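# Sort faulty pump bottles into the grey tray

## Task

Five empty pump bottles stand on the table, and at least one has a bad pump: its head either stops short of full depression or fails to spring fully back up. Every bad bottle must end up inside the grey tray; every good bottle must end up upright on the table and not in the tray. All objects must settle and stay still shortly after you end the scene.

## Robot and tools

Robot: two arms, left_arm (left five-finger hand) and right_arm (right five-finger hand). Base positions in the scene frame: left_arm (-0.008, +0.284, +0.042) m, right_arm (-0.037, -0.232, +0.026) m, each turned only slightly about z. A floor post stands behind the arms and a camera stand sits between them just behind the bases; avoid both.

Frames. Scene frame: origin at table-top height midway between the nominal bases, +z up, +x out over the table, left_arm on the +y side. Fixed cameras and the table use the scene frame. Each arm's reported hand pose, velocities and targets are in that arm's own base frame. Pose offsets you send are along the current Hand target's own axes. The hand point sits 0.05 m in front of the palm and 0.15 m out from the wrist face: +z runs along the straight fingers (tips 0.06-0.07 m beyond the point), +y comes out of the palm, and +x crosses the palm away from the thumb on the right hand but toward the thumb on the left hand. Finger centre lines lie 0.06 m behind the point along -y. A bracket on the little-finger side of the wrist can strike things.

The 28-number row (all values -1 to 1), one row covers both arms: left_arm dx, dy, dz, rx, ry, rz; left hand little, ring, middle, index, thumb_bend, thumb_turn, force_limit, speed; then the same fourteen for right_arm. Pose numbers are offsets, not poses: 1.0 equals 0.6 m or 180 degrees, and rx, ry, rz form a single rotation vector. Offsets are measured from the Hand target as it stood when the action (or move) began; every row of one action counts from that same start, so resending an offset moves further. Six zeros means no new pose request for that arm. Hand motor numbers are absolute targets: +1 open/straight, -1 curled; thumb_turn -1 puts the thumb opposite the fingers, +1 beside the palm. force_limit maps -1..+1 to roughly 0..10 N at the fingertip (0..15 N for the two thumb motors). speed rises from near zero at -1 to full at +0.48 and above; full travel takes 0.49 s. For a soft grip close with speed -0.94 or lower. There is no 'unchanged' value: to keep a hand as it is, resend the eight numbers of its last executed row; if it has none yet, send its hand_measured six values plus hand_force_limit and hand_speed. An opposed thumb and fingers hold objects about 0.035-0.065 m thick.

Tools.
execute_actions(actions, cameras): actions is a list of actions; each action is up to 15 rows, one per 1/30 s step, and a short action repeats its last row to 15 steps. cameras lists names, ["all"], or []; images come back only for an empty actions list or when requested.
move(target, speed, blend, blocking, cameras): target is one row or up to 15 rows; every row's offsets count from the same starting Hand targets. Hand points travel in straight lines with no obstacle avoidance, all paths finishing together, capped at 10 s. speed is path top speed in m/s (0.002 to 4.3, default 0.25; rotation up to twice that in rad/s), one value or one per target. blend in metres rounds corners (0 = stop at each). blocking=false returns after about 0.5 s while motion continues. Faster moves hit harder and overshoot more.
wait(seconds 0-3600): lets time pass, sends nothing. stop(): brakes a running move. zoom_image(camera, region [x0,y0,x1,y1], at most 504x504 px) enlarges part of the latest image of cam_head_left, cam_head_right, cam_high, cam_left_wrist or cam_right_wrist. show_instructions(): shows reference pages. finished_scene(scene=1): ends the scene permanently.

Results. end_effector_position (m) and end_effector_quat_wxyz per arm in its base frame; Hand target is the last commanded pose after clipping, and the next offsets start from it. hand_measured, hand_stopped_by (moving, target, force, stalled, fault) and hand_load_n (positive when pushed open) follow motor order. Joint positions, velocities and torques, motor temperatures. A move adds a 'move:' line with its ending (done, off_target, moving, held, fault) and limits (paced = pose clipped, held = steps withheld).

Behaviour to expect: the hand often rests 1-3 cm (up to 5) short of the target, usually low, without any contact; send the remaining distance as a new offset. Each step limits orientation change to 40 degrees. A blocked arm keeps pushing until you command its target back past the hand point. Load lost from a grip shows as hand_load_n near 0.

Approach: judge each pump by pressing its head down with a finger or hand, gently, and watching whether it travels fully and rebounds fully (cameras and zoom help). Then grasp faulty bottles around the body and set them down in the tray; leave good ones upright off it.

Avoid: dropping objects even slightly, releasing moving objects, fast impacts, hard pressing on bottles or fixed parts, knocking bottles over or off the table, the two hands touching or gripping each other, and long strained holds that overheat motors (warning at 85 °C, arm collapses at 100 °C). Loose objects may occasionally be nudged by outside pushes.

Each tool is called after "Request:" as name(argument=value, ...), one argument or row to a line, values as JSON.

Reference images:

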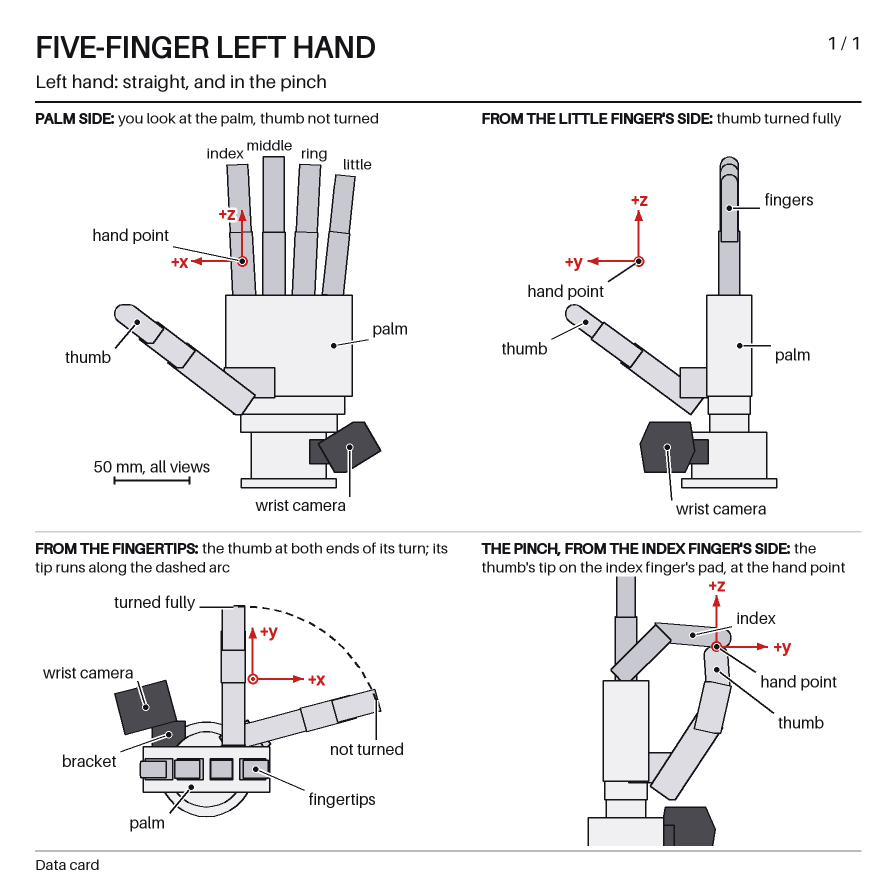

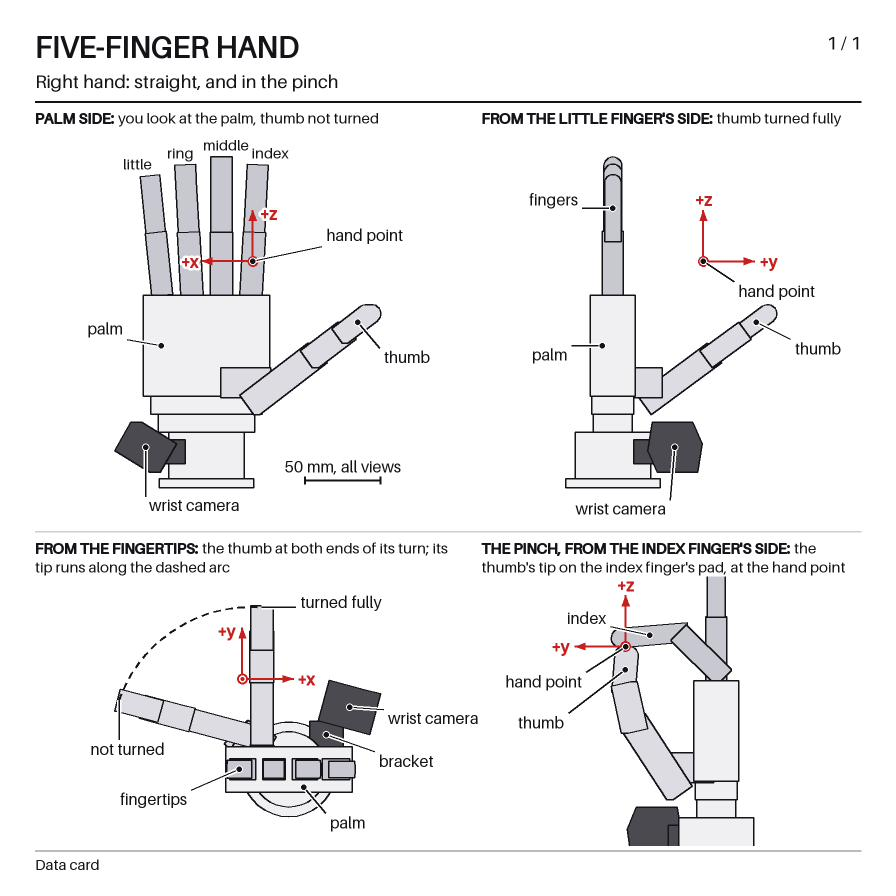

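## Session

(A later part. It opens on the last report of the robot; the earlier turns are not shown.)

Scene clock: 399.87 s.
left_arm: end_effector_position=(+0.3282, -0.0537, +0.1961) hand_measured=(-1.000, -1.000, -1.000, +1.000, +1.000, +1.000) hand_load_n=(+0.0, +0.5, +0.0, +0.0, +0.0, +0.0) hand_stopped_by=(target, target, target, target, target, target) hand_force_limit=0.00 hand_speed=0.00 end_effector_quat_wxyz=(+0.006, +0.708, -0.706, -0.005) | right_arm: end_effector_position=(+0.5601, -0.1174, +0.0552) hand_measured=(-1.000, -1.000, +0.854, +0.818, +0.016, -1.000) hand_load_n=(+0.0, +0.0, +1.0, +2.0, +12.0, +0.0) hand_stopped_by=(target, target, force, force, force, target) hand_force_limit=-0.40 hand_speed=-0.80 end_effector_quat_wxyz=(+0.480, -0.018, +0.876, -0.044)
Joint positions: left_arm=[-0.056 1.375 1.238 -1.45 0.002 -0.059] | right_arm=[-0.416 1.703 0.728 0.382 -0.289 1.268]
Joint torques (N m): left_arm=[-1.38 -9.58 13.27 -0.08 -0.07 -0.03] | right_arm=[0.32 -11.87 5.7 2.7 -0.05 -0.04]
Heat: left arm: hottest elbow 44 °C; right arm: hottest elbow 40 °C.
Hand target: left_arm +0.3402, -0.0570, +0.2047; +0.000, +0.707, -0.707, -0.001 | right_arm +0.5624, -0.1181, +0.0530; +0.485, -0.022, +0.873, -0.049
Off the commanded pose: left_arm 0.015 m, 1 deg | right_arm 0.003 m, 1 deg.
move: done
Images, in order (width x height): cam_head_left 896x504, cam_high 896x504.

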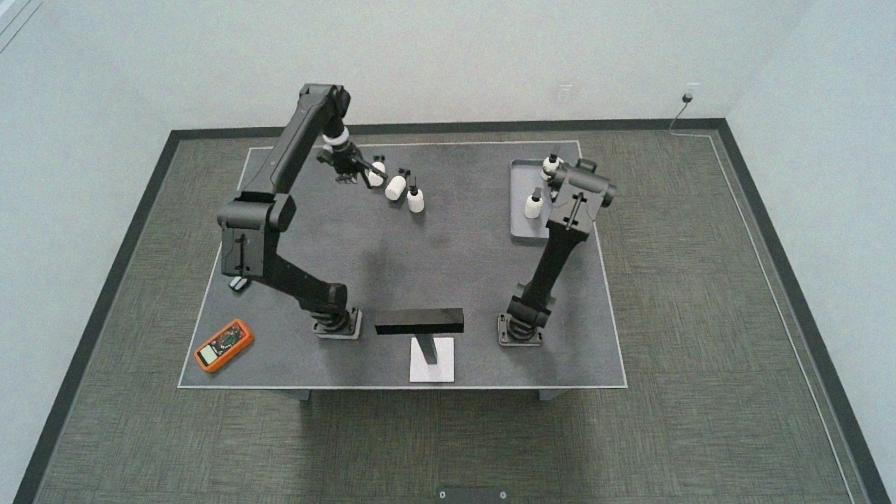

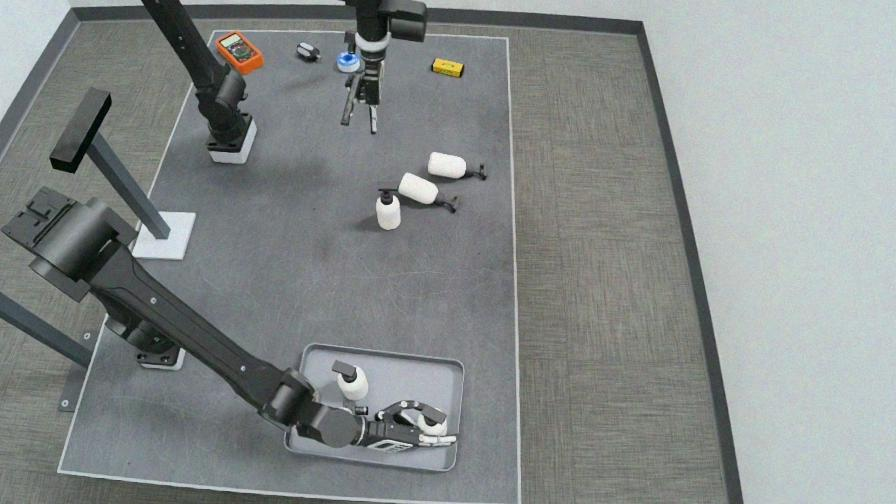

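Request:
move(
  target=[
    [0,0,0,0,0,0,-1,-1,-1,1,1,1,0,0,0,0,0,0,0,0,-1,-1,-1,-1,0.15,-1,-0.4,-0.9],
    [0,0,0,0,0,0,-1,-1,-1,1,1,1,0,0,0,0,0,0,0,0,-1,-1,0.9,0.9,0.3,-1,-0.4,-0.9],
  ],
  speed=0.04,
  cameras=["cam_high","cam_head_left"],
)

Request:
zoom_image(
  camera="cam_high",
  region=[320, 350, 470, 480],
)

Request:
zoom_image(
  camera="cam_head_left",
  region=[500, 135, 600, 225],
)

Scene clock: 405.40 s.
left_arm: end_effector_position=(+0.3282, -0.0537, +0.1961) hand_measured=(-1.000, -1.000, -1.000, +1.000, +1.000, +1.000) hand_load_n=(+0.0, +0.0, +0.0, +0.0, +0.0, +0.0) hand_stopped_by=(target, target, target, target, target, target) hand_force_limit=0.00 hand_speed=0.00 end_effector_quat_wxyz=(+0.006, +0.708, -0.706, -0.005) | right_arm: end_effector_position=(+0.5603, -0.1175, +0.0556) hand_measured=(-1.000, -1.000, +0.900, +0.900, +0.300, -1.000) hand_load_n=(+0.0, +0.0, +0.0, +0.0, +0.0, +0.0) hand_stopped_by=(target, target, target, target, target, target) hand_force_limit=-0.40 hand_speed=-0.90 end_effector_quat_wxyz=(+0.480, -0.019, +0.876, -0.045)
Joint positions: left_arm=[-0.056 1.375 1.238 -1.45 0.002 -0.059] | right_arm=[-0.416 1.703 0.728 0.384 -0.289 1.268]
Joint torques (N m): left_arm=[-1.38 -9.64 13.26 -0.08 -0.06 -0.03] | right_arm=[0.32 -11.87 5.7 2.61 -0.05 -0.04]
Heat: left arm: hottest elbow 44 °C; right arm: hottest elbow 40 °C.
Hand target: left_arm +0.3402, -0.0570, +0.2047; +0.000, +0.707, -0.707, -0.001 | right_arm +0.5624, -0.1181, +0.0530; +0.485, -0.022, +0.873, -0.049
Off the commanded pose: left_arm 0.015 m, 1 deg | right_arm 0.003 m, 1 deg.
move: done
Images, in order (width x height): cam_head_left 896x504, cam_high 896x504.

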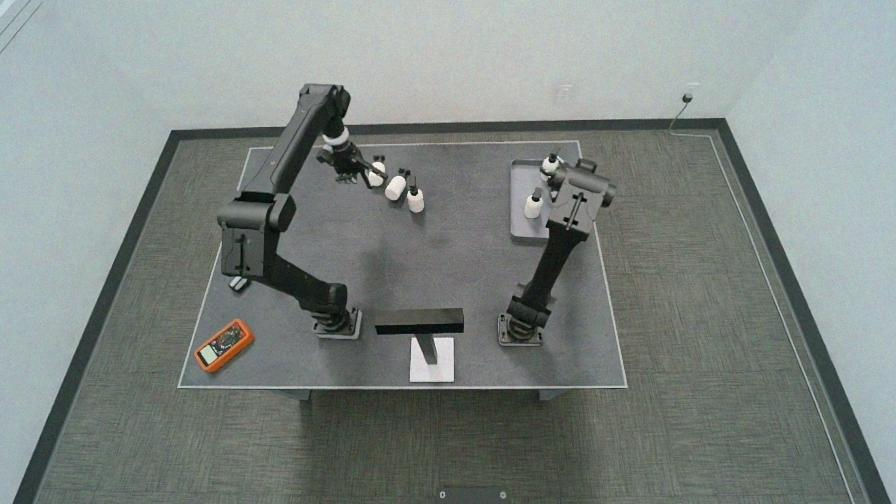

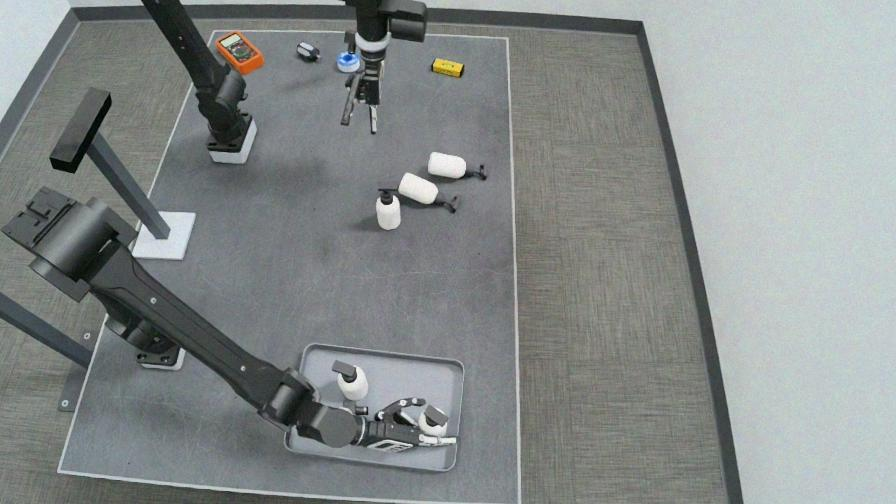

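Scaled by 3.360 from the camera's image (finer frame: 1280x720).

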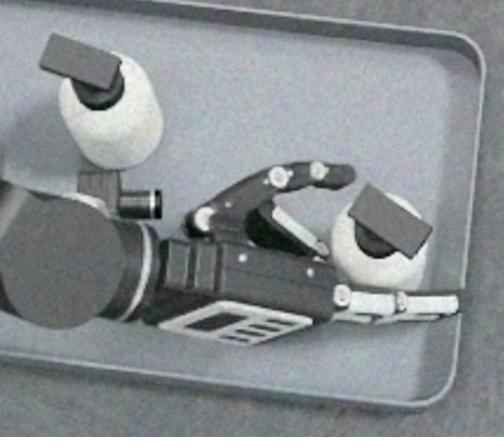

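Scaled by 5.040 from the camera's image (finer frame: 1280x720).

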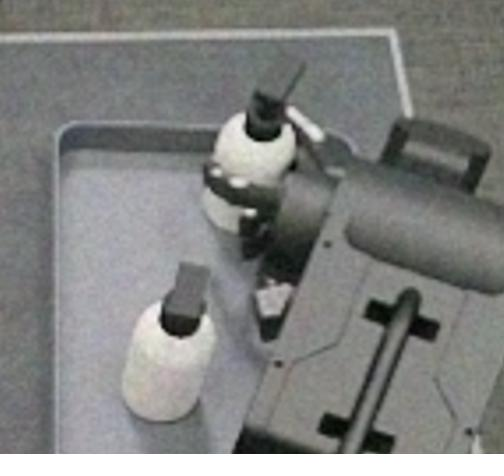

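Request:
move(
  target=[
    [0,0,0,0,0,0,-1,-1,-1,1,1,1,0,0,0.0011,-0.0133,0.0009,0,0,0,-1,-1,1,1,0.3,-1,-0.4,-0.9],
    [0,0,0,0,0,0,-1,-1,-1,1,1,1,0,0,0.0011,-0.0133,-0.199,0,0,0,-1,-1,1,1,0.3,-1,-0.4,-0.9],
  ],
  speed=0.05,
  cameras=["cam_high","cam_head_left"],
)

Request:
zoom_image(
  camera="cam_high",
  region=[260, 320, 500, 500],
)

Scene clock: 411.97 s.
left_arm: end_effector_position=(+0.3282, -0.0537, +0.1961) hand_measured=(-1.000, -1.000, -1.000, +1.000, +1.000, +1.000) hand_load_n=(+0.0, +0.0, +0.0, +0.0, +0.0, +0.0) hand_stopped_by=(target, target, target, target, target, target) hand_force_limit=0.00 hand_speed=0.00 end_effector_quat_wxyz=(+0.006, +0.708, -0.706, -0.005) | right_arm: end_effector_position=(+0.4641, -0.1130, +0.1119) hand_measured=(-1.000, -1.000, +1.000, +1.000, +0.300, -1.000) hand_load_n=(+0.0, +0.0, +0.0, -0.5, +0.0, +0.0) hand_stopped_by=(target, target, target, target, target, target) hand_force_limit=-0.40 hand_speed=-0.90 end_effector_quat_wxyz=(+0.484, -0.024, +0.873, -0.044)
Joint positions: left_arm=[-0.056 1.375 1.238 -1.45 0.002 -0.059] | right_arm=[-0.527 1.35 0.534 0.21 -0.389 1.194]
Joint torques (N m): left_arm=[-1.38 -9.58 13.26 -0.08 -0.07 -0.03] | right_arm=[-1.08 -9.76 6.53 0.94 -0.26 -0.05]
Heat: left arm: hottest elbow 44 °C; right arm: hottest elbow 40 °C.
Hand target: left_arm +0.3402, -0.0570, +0.2047; +0.000, +0.707, -0.707, -0.001 | right_arm +0.4606, -0.1185, +0.1160; +0.485, -0.022, +0.873, -0.049
Off the commanded pose: left_arm 0.015 m, 1 deg | right_arm 0.008 m, 1 deg.
move: done
Images, in order (width x height): cam_head_left 896x504, cam_high 896x504.

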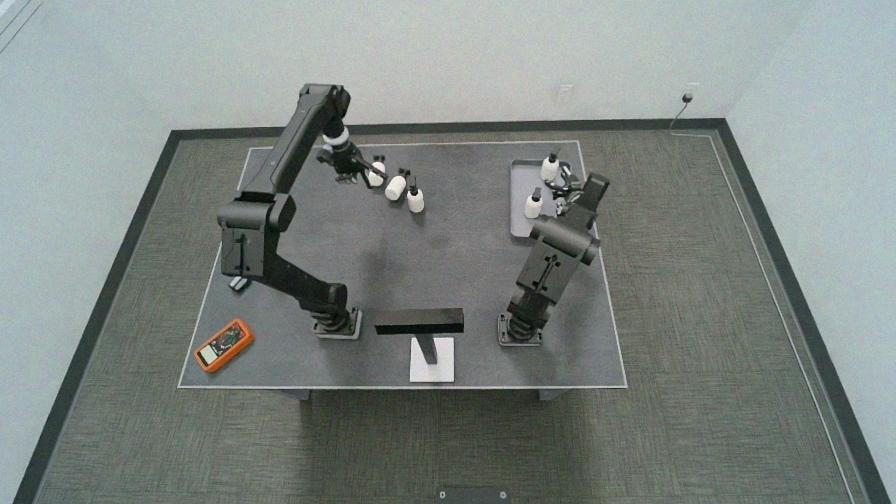

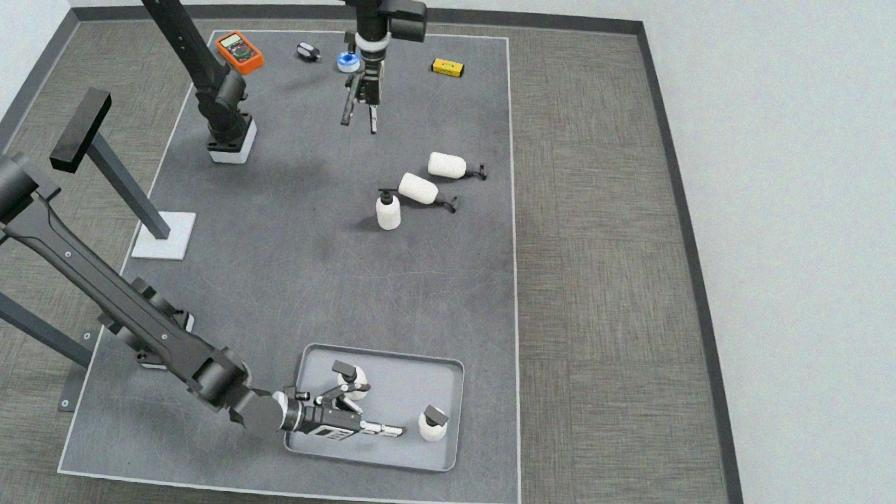

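Scaled by 2.100 from the camera's image (finer frame: 1280x720).

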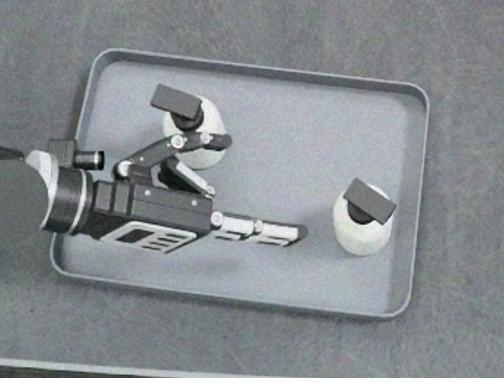

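Request:
move(
  target=[
    [0,0,0,0,0,0,-1,-1,-1,1,1,1,0,0,-0.1090,-0.0163,-0.1072,0,0,0,-1,-1,1,1,0.3,-1,-0.4,-0.9],
    [0,0,0,0,0,0,-1,-1,-1,1,1,1,0,0,-0.0505,0.6947,-0.2955,-0.0996,-0.0060,-0.0305,-1,-1,1,1,0.6,-1,-0.4,-0.8],
  ],
  speed=0.15,
  blend=0.03,
  cameras=["cam_high","cam_head_left","cam_head_right"],
)

Scene clock: 445.83 s.
left_arm: end_effector_position=(+0.3282, -0.0537, +0.1961) hand_measured=(-1.000, -1.000, -1.000, +1.000, +1.000, +1.000) hand_load_n=(+0.0, +0.0, +0.0, +0.0, +0.0, +0.0) hand_stopped_by=(target, target, target, target, target, target) hand_force_limit=0.00 hand_speed=0.00 end_effector_quat_wxyz=(+0.006, +0.708, -0.706, -0.005) | right_arm: end_effector_position=(+0.3214, +0.2930, +0.1661) hand_measured=(-1.000, -1.000, +1.000, +1.000, +0.600, -1.000) hand_load_n=(+0.0, +0.0, +0.0, +0.0, +0.0, +0.0) hand_stopped_by=(target, target, target, target, target, target) hand_force_limit=-0.40 hand_speed=-0.80 end_effector_quat_wxyz=(+0.463, -0.146, +0.873, +0.046)
Joint positions: left_arm=[-0.056 1.375 1.238 -1.45 0.002 -0.059] | right_arm=[0.839 0.948 0.467 -0.205 0.464 1.856]
Joint torques (N m): left_arm=[-1.38 -9.64 13.26 -0.08 -0.06 -0.03] | right_arm=[1.49 -2.73 11.1 2.5 0.35 0.11]
Heat: left arm: hottest elbow 45 °C; right arm: hottest elbow 39 °C.
Hand target: left_arm +0.3402, -0.0570, +0.2047; +0.000, +0.707, -0.707, -0.001 | right_arm +0.3299, +0.3100, +0.1897; +0.481, -0.140, +0.863, +0.064
Off the commanded pose: left_arm 0.015 m, 1 deg | right_arm 0.030 m, 3 deg.
move: off_target (right_arm); target 2's new numbers were sent with right_arm's hand 0.030 m and 3 deg from that target
Images, in order (width x height): cam_head_left 896x504, cam_head_right 896x504, cam_high 896x504.

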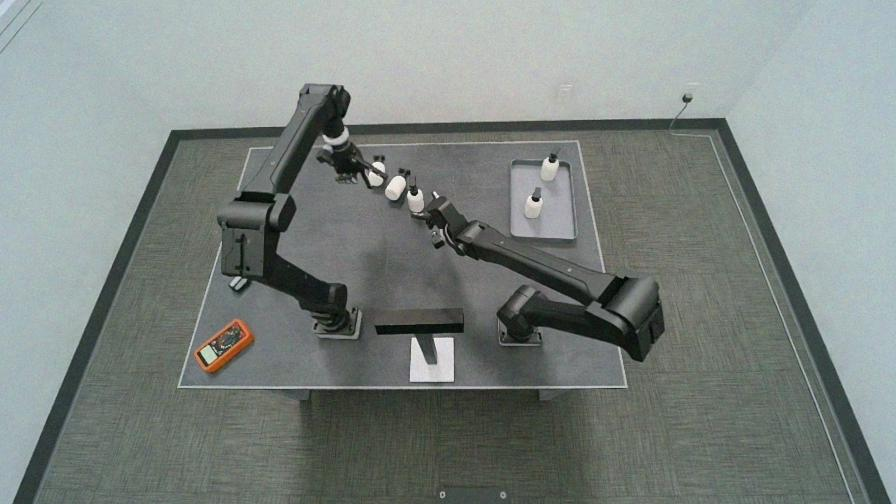

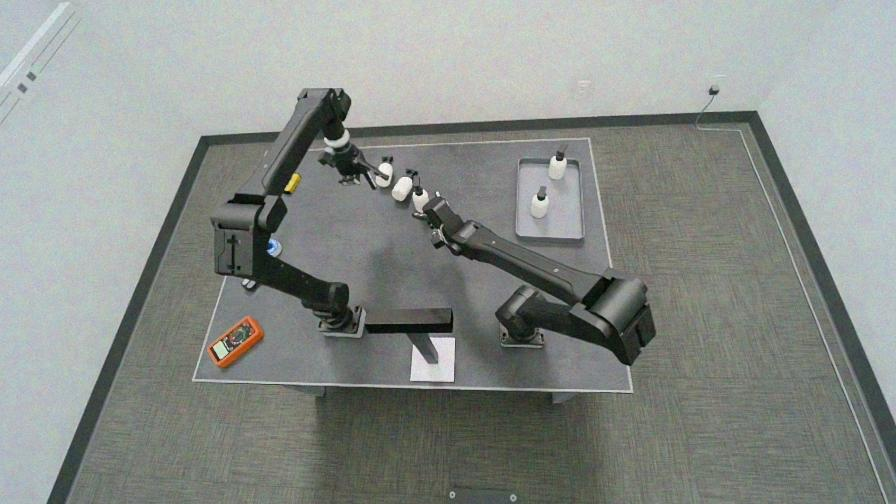

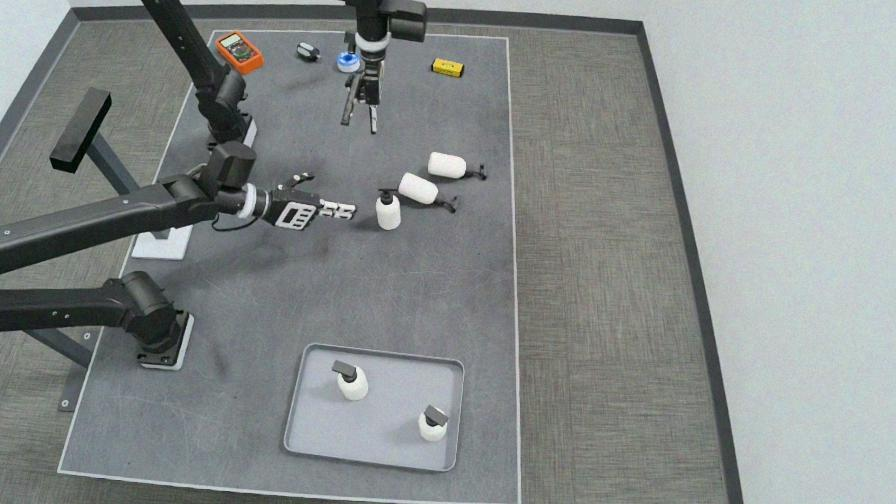

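Request:
move(
  target=[0,0,0,0,0,0,-1,-1,-1,1,1,1,0,0,0.1637,0.0230,0.0987,0,0,0,-1,-1,1,1,0.6,-1,-0.4,-0.8],
  speed=0.1,
  cameras=["cam_high","cam_head_left","cam_right_wrist"],
)

Request:
zoom_image(
  camera="cam_high",
  region=[300, 140, 440, 260],
)

Request:
zoom_image(
  camera="cam_head_left",
  region=[340, 150, 460, 260],
)

Scene clock: 448.90 s.
left_arm: end_effector_position=(+0.3282, -0.0537, +0.1961) hand_measured=(-1.000, -1.000, -1.000, +1.000, +1.000, +1.000) hand_load_n=(+0.0, +0.0, +0.0, +0.0, +0.0, +0.0) hand_stopped_by=(target, target, target, target, target, target) hand_force_limit=0.00 hand_speed=0.00 end_effector_quat_wxyz=(+0.006, +0.708, -0.706, -0.005) | right_arm: end_effector_position=(+0.3272, +0.3137, +0.0747) hand_measured=(-1.000, -1.000, +1.000, +1.000, +0.600, -1.000) hand_load_n=(+0.0, +0.0, +0.0, +0.0, +0.0, +0.0) hand_stopped_by=(target, target, target, target, target, target) hand_force_limit=-0.40 hand_speed=-0.80 end_effector_quat_wxyz=(+0.477, -0.139, +0.866, +0.057)
Joint positions: left_arm=[-0.056 1.375 1.238 -1.45 0.002 -0.059] | right_arm=[0.876 1.313 0.351 0.304 0.494 1.882]
Joint torques (N m): left_arm=[-1.38 -9.64 13.26 -0.09 -0.06 -0.03] | right_arm=[1.61 -5.13 5.76 2.54 0.36 0.1]
Heat: left arm: hottest elbow 45 °C; right arm: hottest elbow 39 °C.
Hand target: left_arm +0.3402, -0.0570, +0.2047; +0.000, +0.707, -0.707, -0.001 | right_arm +0.3248, +0.3200, +0.0747; +0.481, -0.140, +0.863, +0.064
Off the commanded pose: left_arm 0.015 m, 1 deg | right_arm 0.007 m, 1 deg.
move: done
cam_right_wrist: T_world_to_cam=[[-0.37152, 0.89818, -0.23503, -0.13625], [-0.06071, 0.22911, 0.97151, -0.1272], [0.92644, 0.3752, -0.03059, -0.31122]] pos_world=[0.22999, 0.26828, 0.08203]
Images, in order (width x height): cam_head_left 896x504, cam_high 896x504, cam_right_wrist 672x504.

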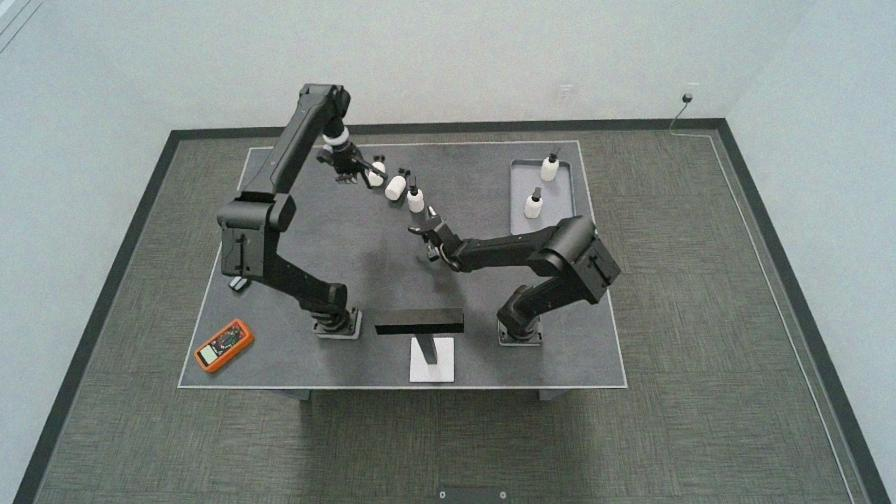

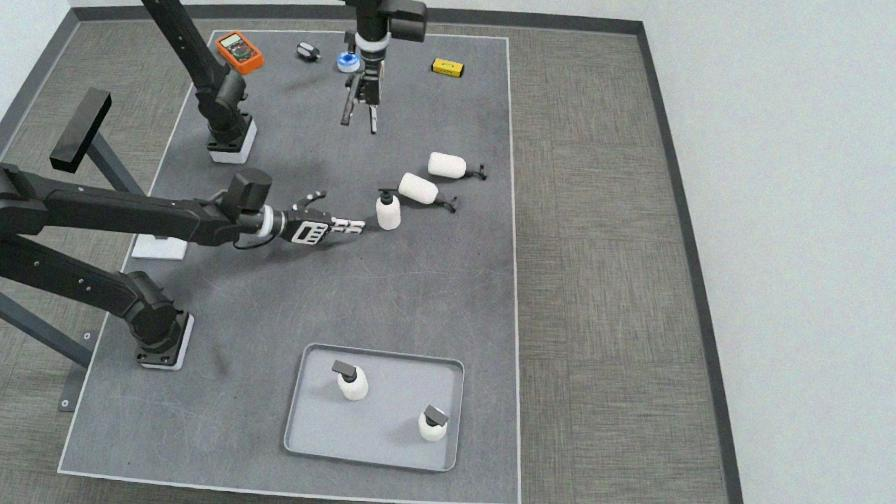

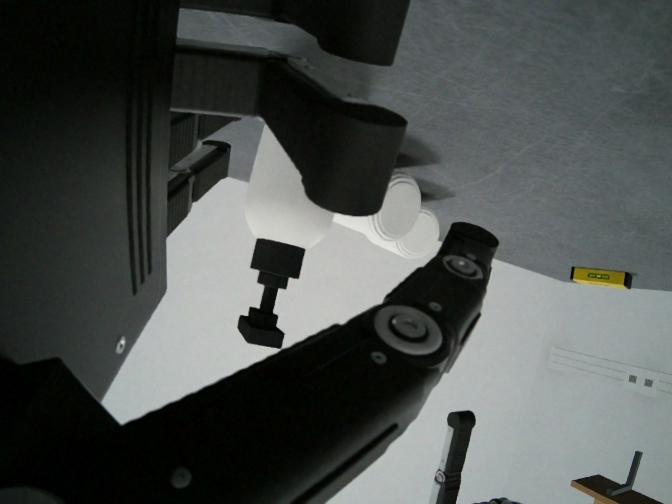

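Scaled by 3.600 from the camera's image (finer frame: 1280x720).

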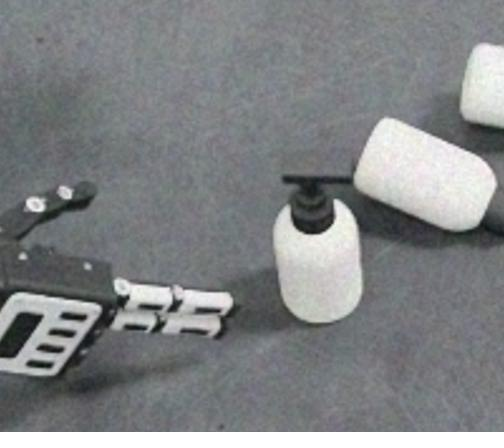

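Scaled by 4.200 from the camera's image (finer frame: 1280x720).

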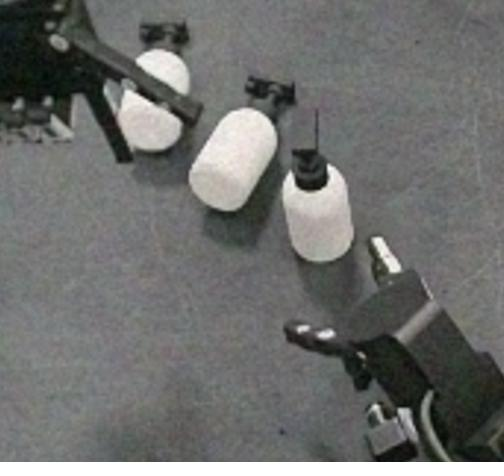

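Request:
move(
  target=[0,0,0,0,0,0,-1,-1,-1,1,1,1,0,0,-0.0457,-0.0113,0.0990,0,0,0,-1,-1,1,1,0.6,-1,-0.4,-0.8],
  speed=0.06,
  cameras=["cam_high","cam_head_left","cam_right_wrist"],
)

Request:
zoom_image(
  camera="cam_high",
  region=[300, 140, 440, 260],
)

Request:
zoom_image(
  camera="cam_head_left",
  region=[340, 150, 460, 260],
)

Scene clock: 452.23 s.
left_arm: end_effector_position=(+0.3282, -0.0537, +0.1961) hand_measured=(-1.000, -1.000, -1.000, +1.000, +1.000, +1.000) hand_load_n=(+0.0, +0.0, +0.0, +0.0, +0.0, +0.0) hand_stopped_by=(target, target, target, target, target, target) hand_force_limit=0.00 hand_speed=0.00 end_effector_quat_wxyz=(+0.006, +0.708, -0.706, -0.005) | right_arm: end_effector_position=(+0.3739, +0.3274, +0.0573) hand_measured=(-1.000, -1.000, +1.000, +1.000, +0.600, -1.000) hand_load_n=(+0.0, +0.0, +0.0, +0.0, +0.0, +0.0) hand_stopped_by=(target, target, target, target, target, target) hand_force_limit=-0.40 hand_speed=-0.80 end_effector_quat_wxyz=(+0.468, -0.146, +0.870, +0.060)
Joint positions: left_arm=[-0.056 1.375 1.238 -1.45 0.002 -0.059] | right_arm=[0.776 1.479 0.449 0.384 0.396 1.814]
Joint torques (N m): left_arm=[-1.38 -9.64 13.26 -0.08 -0.06 -0.03] | right_arm=[-1.03 -7.18 7.43 2.59 0.13 -0.06]
Heat: left arm: hottest elbow 45 °C; right arm: hottest elbow 39 °C.
Hand target: left_arm +0.3402, -0.0570, +0.2047; +0.000, +0.707, -0.707, -0.001 | right_arm +0.3888, +0.3330, +0.0669; +0.481, -0.140, +0.863, +0.064
Off the commanded pose: left_arm 0.015 m, 1 deg | right_arm 0.018 m, 2 deg.
move: off_target (right_arm)
cam_right_wrist: T_world_to_cam=[[-0.39025, 0.89083, -0.23266, -0.12597], [-0.04492, 0.23398, 0.9712, -0.11805], [0.91961, 0.38946, -0.05129, -0.36107]] pos_world=[0.27758, 0.28047, 0.06683]
Images, in order (width x height): cam_head_left 896x504, cam_high 896x504, cam_right_wrist 672x504.

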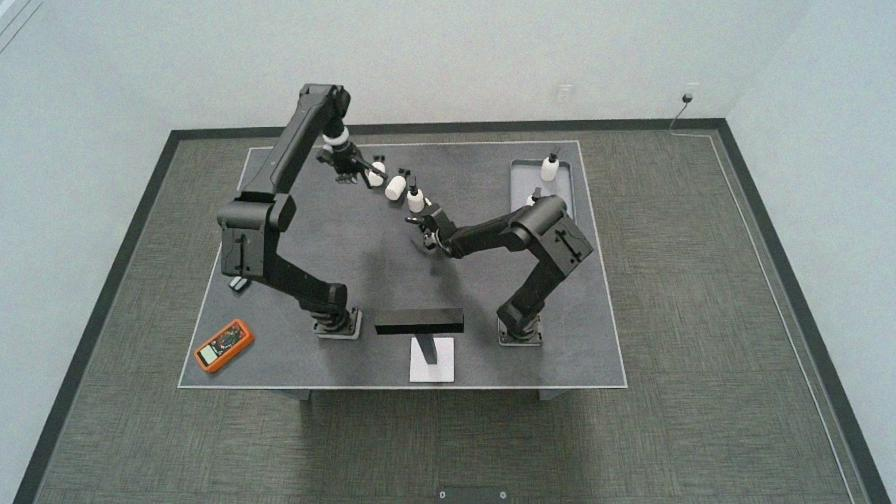

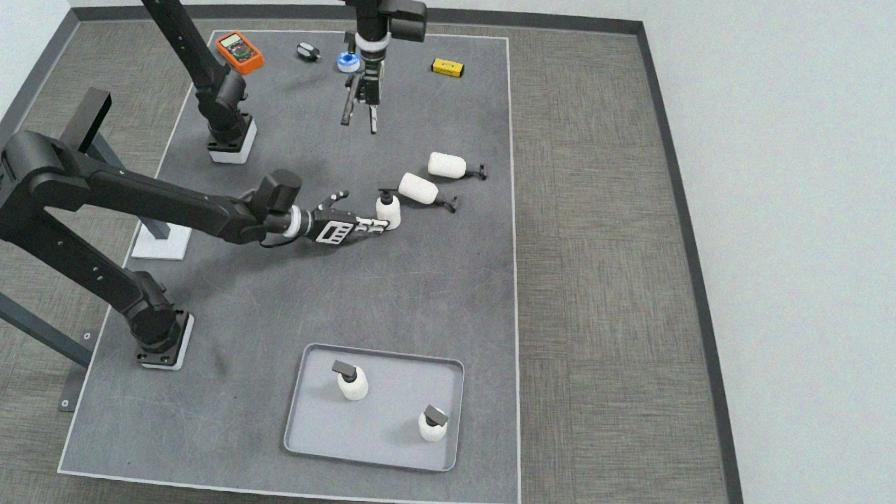

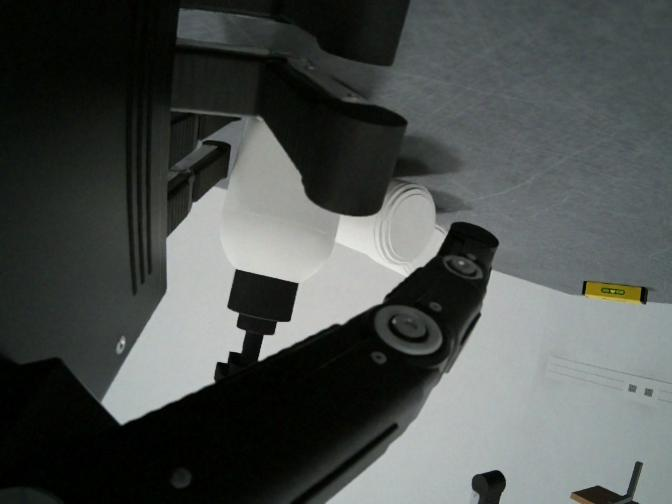

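Scaled by 3.600 from the camera's image (finer frame: 1280x720).

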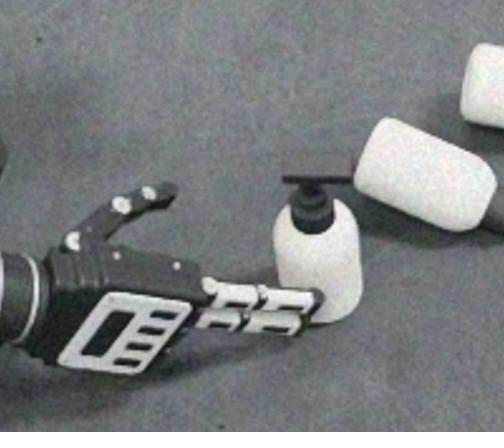

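Scaled by 4.200 from the camera's image (finer frame: 1280x720).

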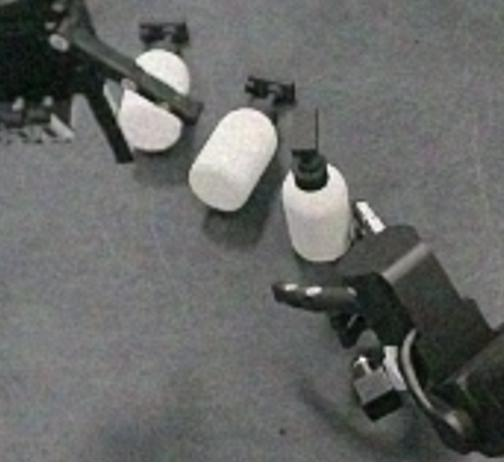

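Request:
move(
  target=[0,0,0,0,0,0,-1,-1,-1,1,1,1,0,0,-0.0393,-0.0052,0.0725,0,0,0,-1,-1,1,1,0.6,-1,-0.4,-0.8],
  speed=0.05,
  cameras=["cam_high","cam_head_left","cam_right_wrist"],
)

Request:
zoom_image(
  camera="cam_high",
  region=[300, 140, 440, 260],
)

Request:
zoom_image(
  camera="cam_head_left",
  region=[340, 150, 460, 260],
)

Scene clock: 455.00 s.
left_arm: end_effector_position=(+0.3282, -0.0537, +0.1961) hand_measured=(-1.000, -1.000, -1.000, +1.000, +1.000, +1.000) hand_load_n=(+0.5, +0.0, +0.0, +0.0, +0.0, +0.0) hand_stopped_by=(target, target, target, target, target, target) hand_force_limit=0.00 hand_speed=0.00 end_effector_quat_wxyz=(+0.006, +0.708, -0.706, -0.005) | right_arm: end_effector_position=(+0.4212, +0.3407, +0.0554) hand_measured=(-1.000, -1.000, +1.000, +1.000, +0.600, -1.000) hand_load_n=(+0.0, +0.0, +0.0, +0.0, +0.0, -0.5) hand_stopped_by=(target, target, target, target, target, target) hand_force_limit=-0.40 hand_speed=-0.80 end_effector_quat_wxyz=(+0.467, -0.146, +0.870, +0.061)
Joint positions: left_arm=[-0.056 1.375 1.238 -1.45 0.002 -0.059] | right_arm=[0.709 1.582 0.564 0.388 0.341 1.773]
Joint torques (N m): left_arm=[-1.38 -9.64 13.26 -0.09 -0.06 -0.03] | right_arm=[-1.03 -8.94 7.56 2.56 0.1 -0.06]
Heat: left arm: hottest elbow 45 °C; right arm: hottest elbow 39 °C.
Hand target: left_arm +0.3402, -0.0570, +0.2047; +0.000, +0.707, -0.707, -0.001 | right_arm +0.4368, +0.3450, +0.0638; +0.481, -0.140, +0.863, +0.064
Off the commanded pose: left_arm 0.015 m, 1 deg | right_arm 0.018 m, 2 deg.
move: off_target (right_arm)
cam_right_wrist: T_world_to_cam=[[-0.39033, 0.89145, -0.23014, -0.12014], [-0.04429, 0.2315, 0.97183, -0.11662], [0.91961, 0.38953, -0.05088, -0.4099]] pos_world=[0.32488, 0.29376, 0.06483]
Images, in order (width x height): cam_head_left 896x504, cam_high 896x504, cam_right_wrist 672x504.

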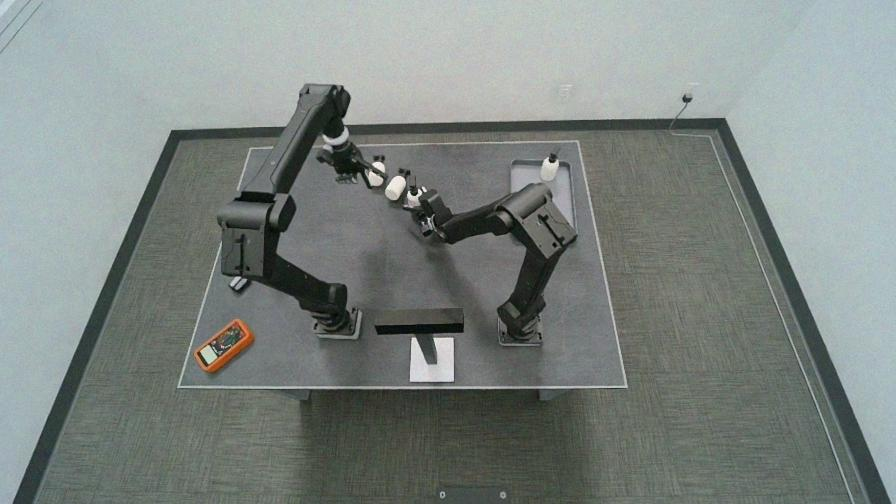

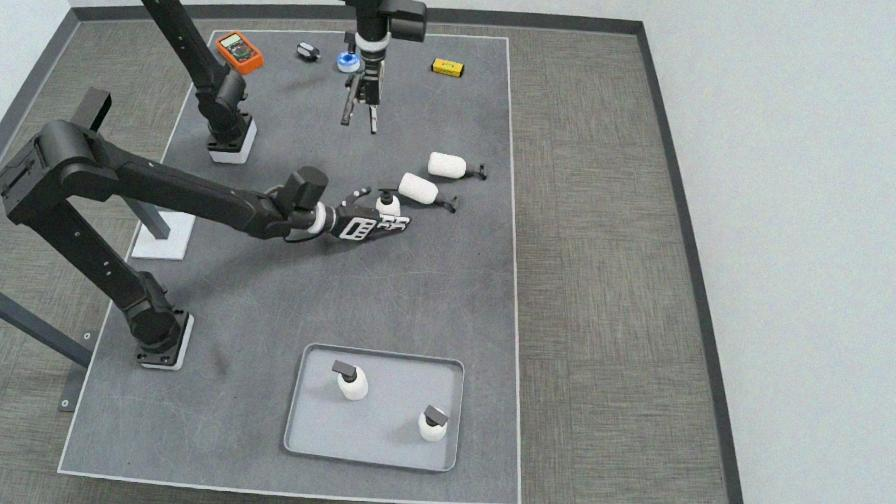

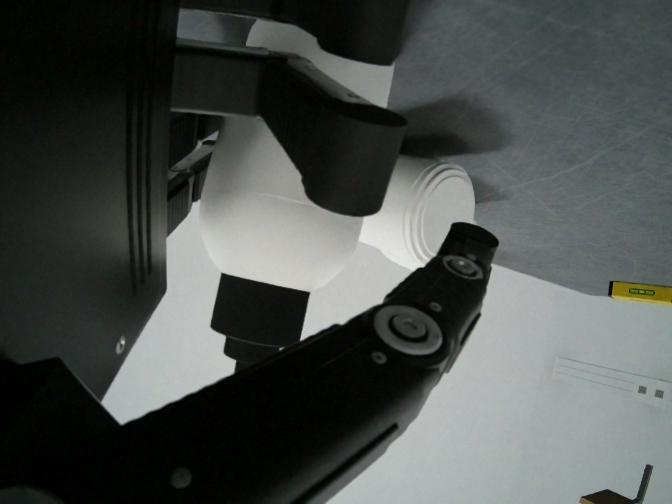

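Scaled by 3.600 from the camera's image (finer frame: 1280x720).

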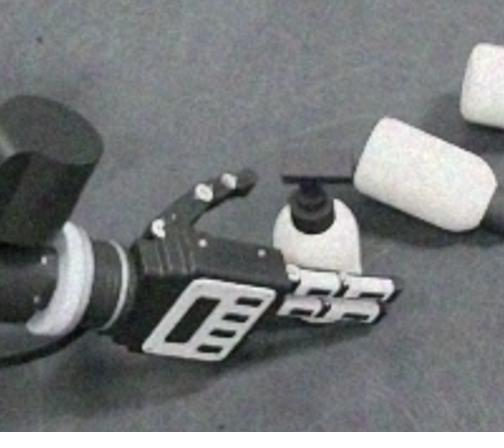

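Scaled by 4.200 from the camera's image (finer frame: 1280x720).

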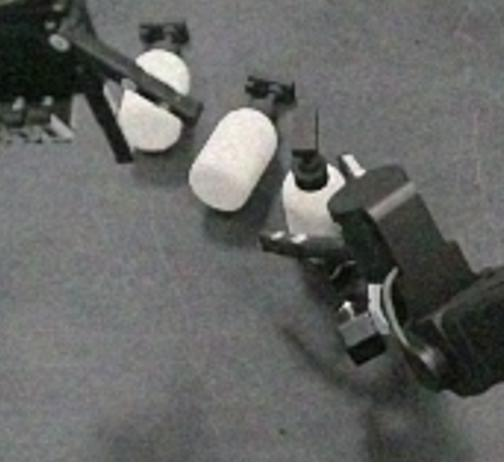

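Request:
move(
  target=[
    [0,0,0,0,0,0,-1,-1,-1,1,1,1,0,0,0,0,0,0,0,0,-1,-1,1,1,-1,-1,-0.5,-0.8],
    [0,0,0,0,0,0,-1,-1,-1,1,1,1,0,0,0,0,0,0,0,0,-1,-1,-1,-1,-1,-1,-0.5,-0.85],
  ],
  speed=0.05,
  cameras=["cam_high","cam_head_left","cam_right_wrist"],
)

Request:
zoom_image(
  camera="cam_high",
  region=[300, 140, 440, 260],
)

Request:
zoom_image(
  camera="cam_head_left",
  region=[340, 150, 460, 260],
)

Scene clock: 459.23 s.
left_arm: end_effector_position=(+0.3282, -0.0537, +0.1961) hand_measured=(-1.000, -1.000, -1.000, +1.000, +1.000, +1.000) hand_load_n=(+0.0, +0.0, +0.0, +0.0, +0.0, +0.0) hand_stopped_by=(target, target, target, target, target, target) hand_force_limit=0.00 hand_speed=0.00 end_effector_quat_wxyz=(+0.006, +0.708, -0.706, -0.005) | right_arm: end_effector_position=(+0.4210, +0.3408, +0.0549) hand_measured=(-1.000, -1.000, +0.904, +0.892, -0.118, -1.000) hand_load_n=(+0.0, +0.0, +2.0, +3.0, +15.0, +0.0) hand_stopped_by=(target, target, force, force, force, target) hand_force_limit=-0.50 hand_speed=-0.85 end_effector_quat_wxyz=(+0.467, -0.147, +0.870, +0.060)
Joint positions: left_arm=[-0.056 1.375 1.238 -1.45 0.002 -0.059] | right_arm=[0.709 1.583 0.564 0.388 0.34 1.772]
Joint torques (N m): left_arm=[-1.38 -9.58 13.26 -0.08 -0.06 -0.03] | right_arm=[-1.03 -9.11 7.57 2.58 0.11 -0.04]
Heat: left arm: hottest elbow 45 °C; right arm: hottest elbow 39 °C.
Hand target: left_arm +0.3402, -0.0570, +0.2047; +0.000, +0.707, -0.707, -0.001 | right_arm +0.4368, +0.3450, +0.0638; +0.481, -0.140, +0.863, +0.064
Off the commanded pose: left_arm 0.015 m, 1 deg | right_arm 0.019 m, 2 deg.
move: done; target 2's new numbers were sent with right_arm's hand 0.018 m and 2 deg from that target
cam_right_wrist: T_world_to_cam=[[-0.39148, 0.89064, -0.2313, -0.11958], [-0.04421, 0.23287, 0.9715, -0.11674], [0.91912, 0.39055, -0.05179, -0.40991]] pos_world=[0.32478, 0.29377, 0.06452]
Images, in order (width x height): cam_head_left 896x504, cam_high 896x504, cam_right_wrist 672x504.

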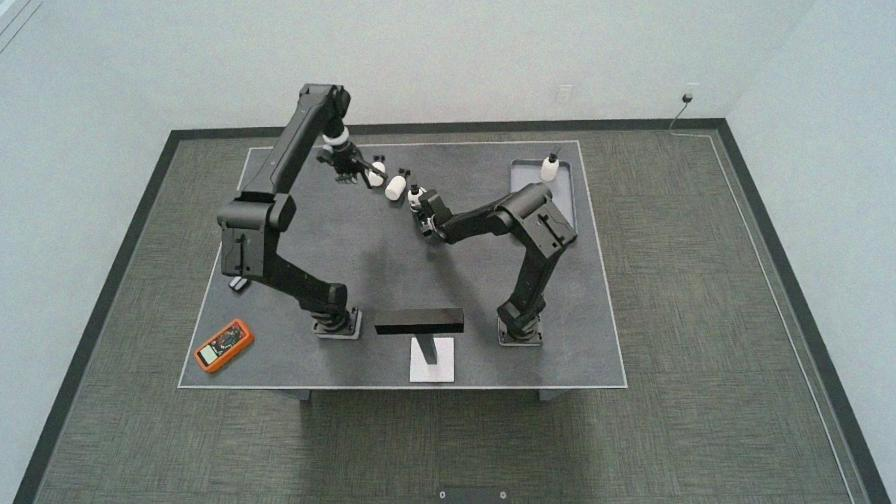

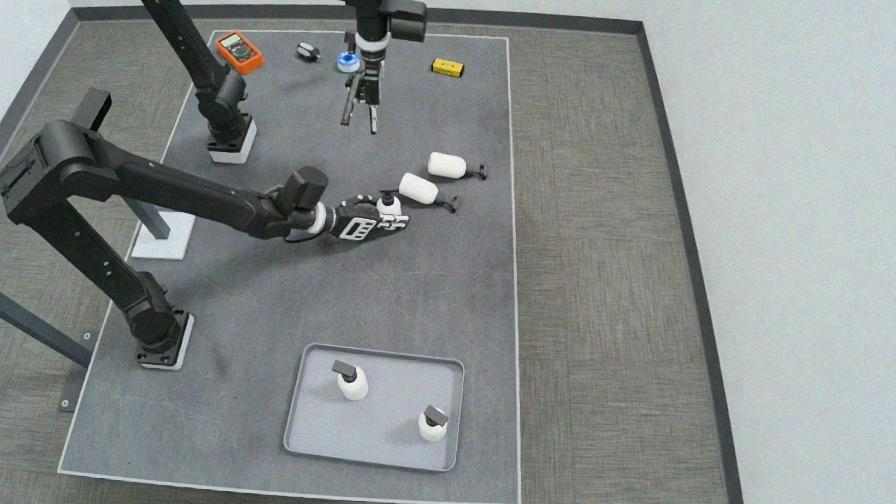

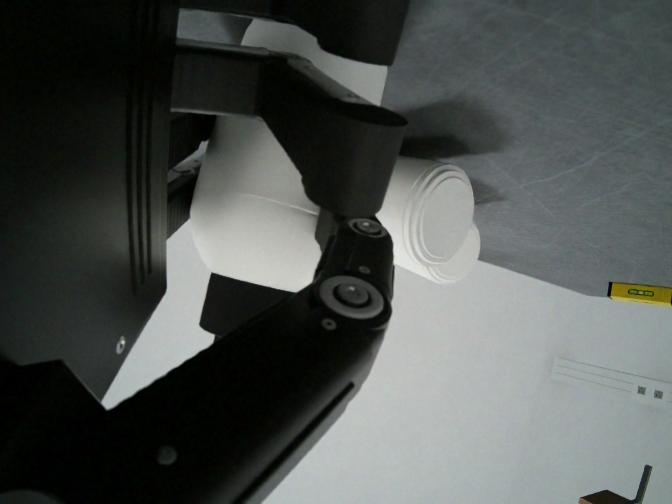

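Scaled by 3.600 from the camera's image (finer frame: 1280x720).

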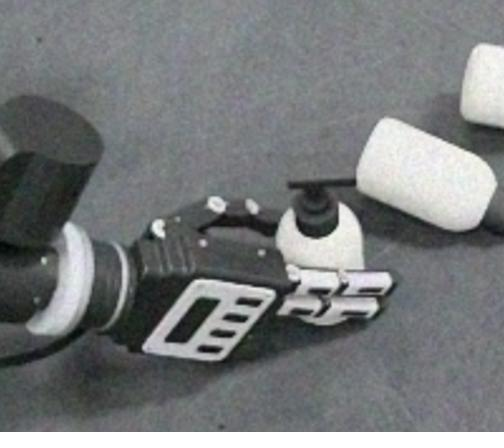

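Scaled by 4.200 from the camera's image (finer frame: 1280x720).

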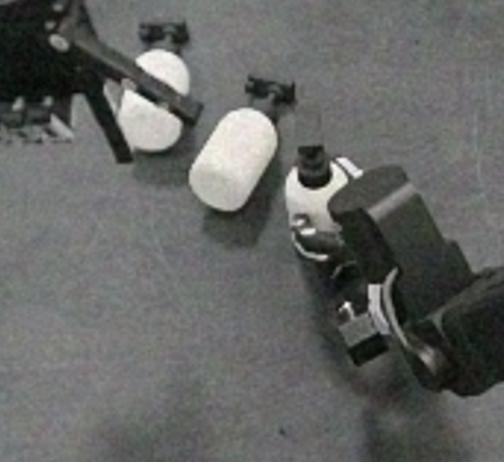

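Request:
zoom_image(
  camera="cam_high",
  region=[365, 175, 425, 225],
)

Request:
zoom_image(
  camera="cam_head_left",
  region=[390, 160, 440, 215],
)

Scaled by 8.400 from the camera's image (finer frame: 1280x720).

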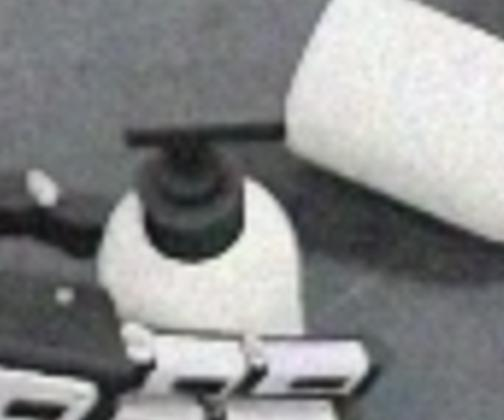

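Scaled by 9.164 from the camera's image (finer frame: 1280x720).

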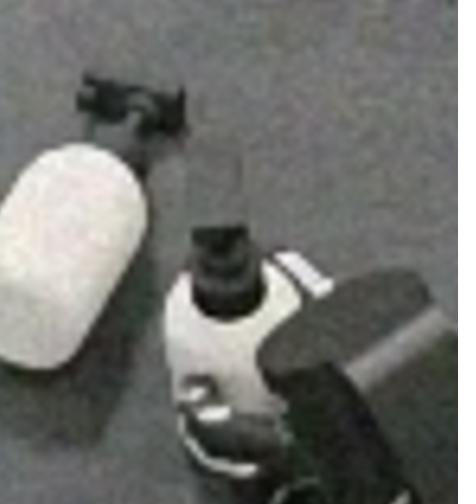

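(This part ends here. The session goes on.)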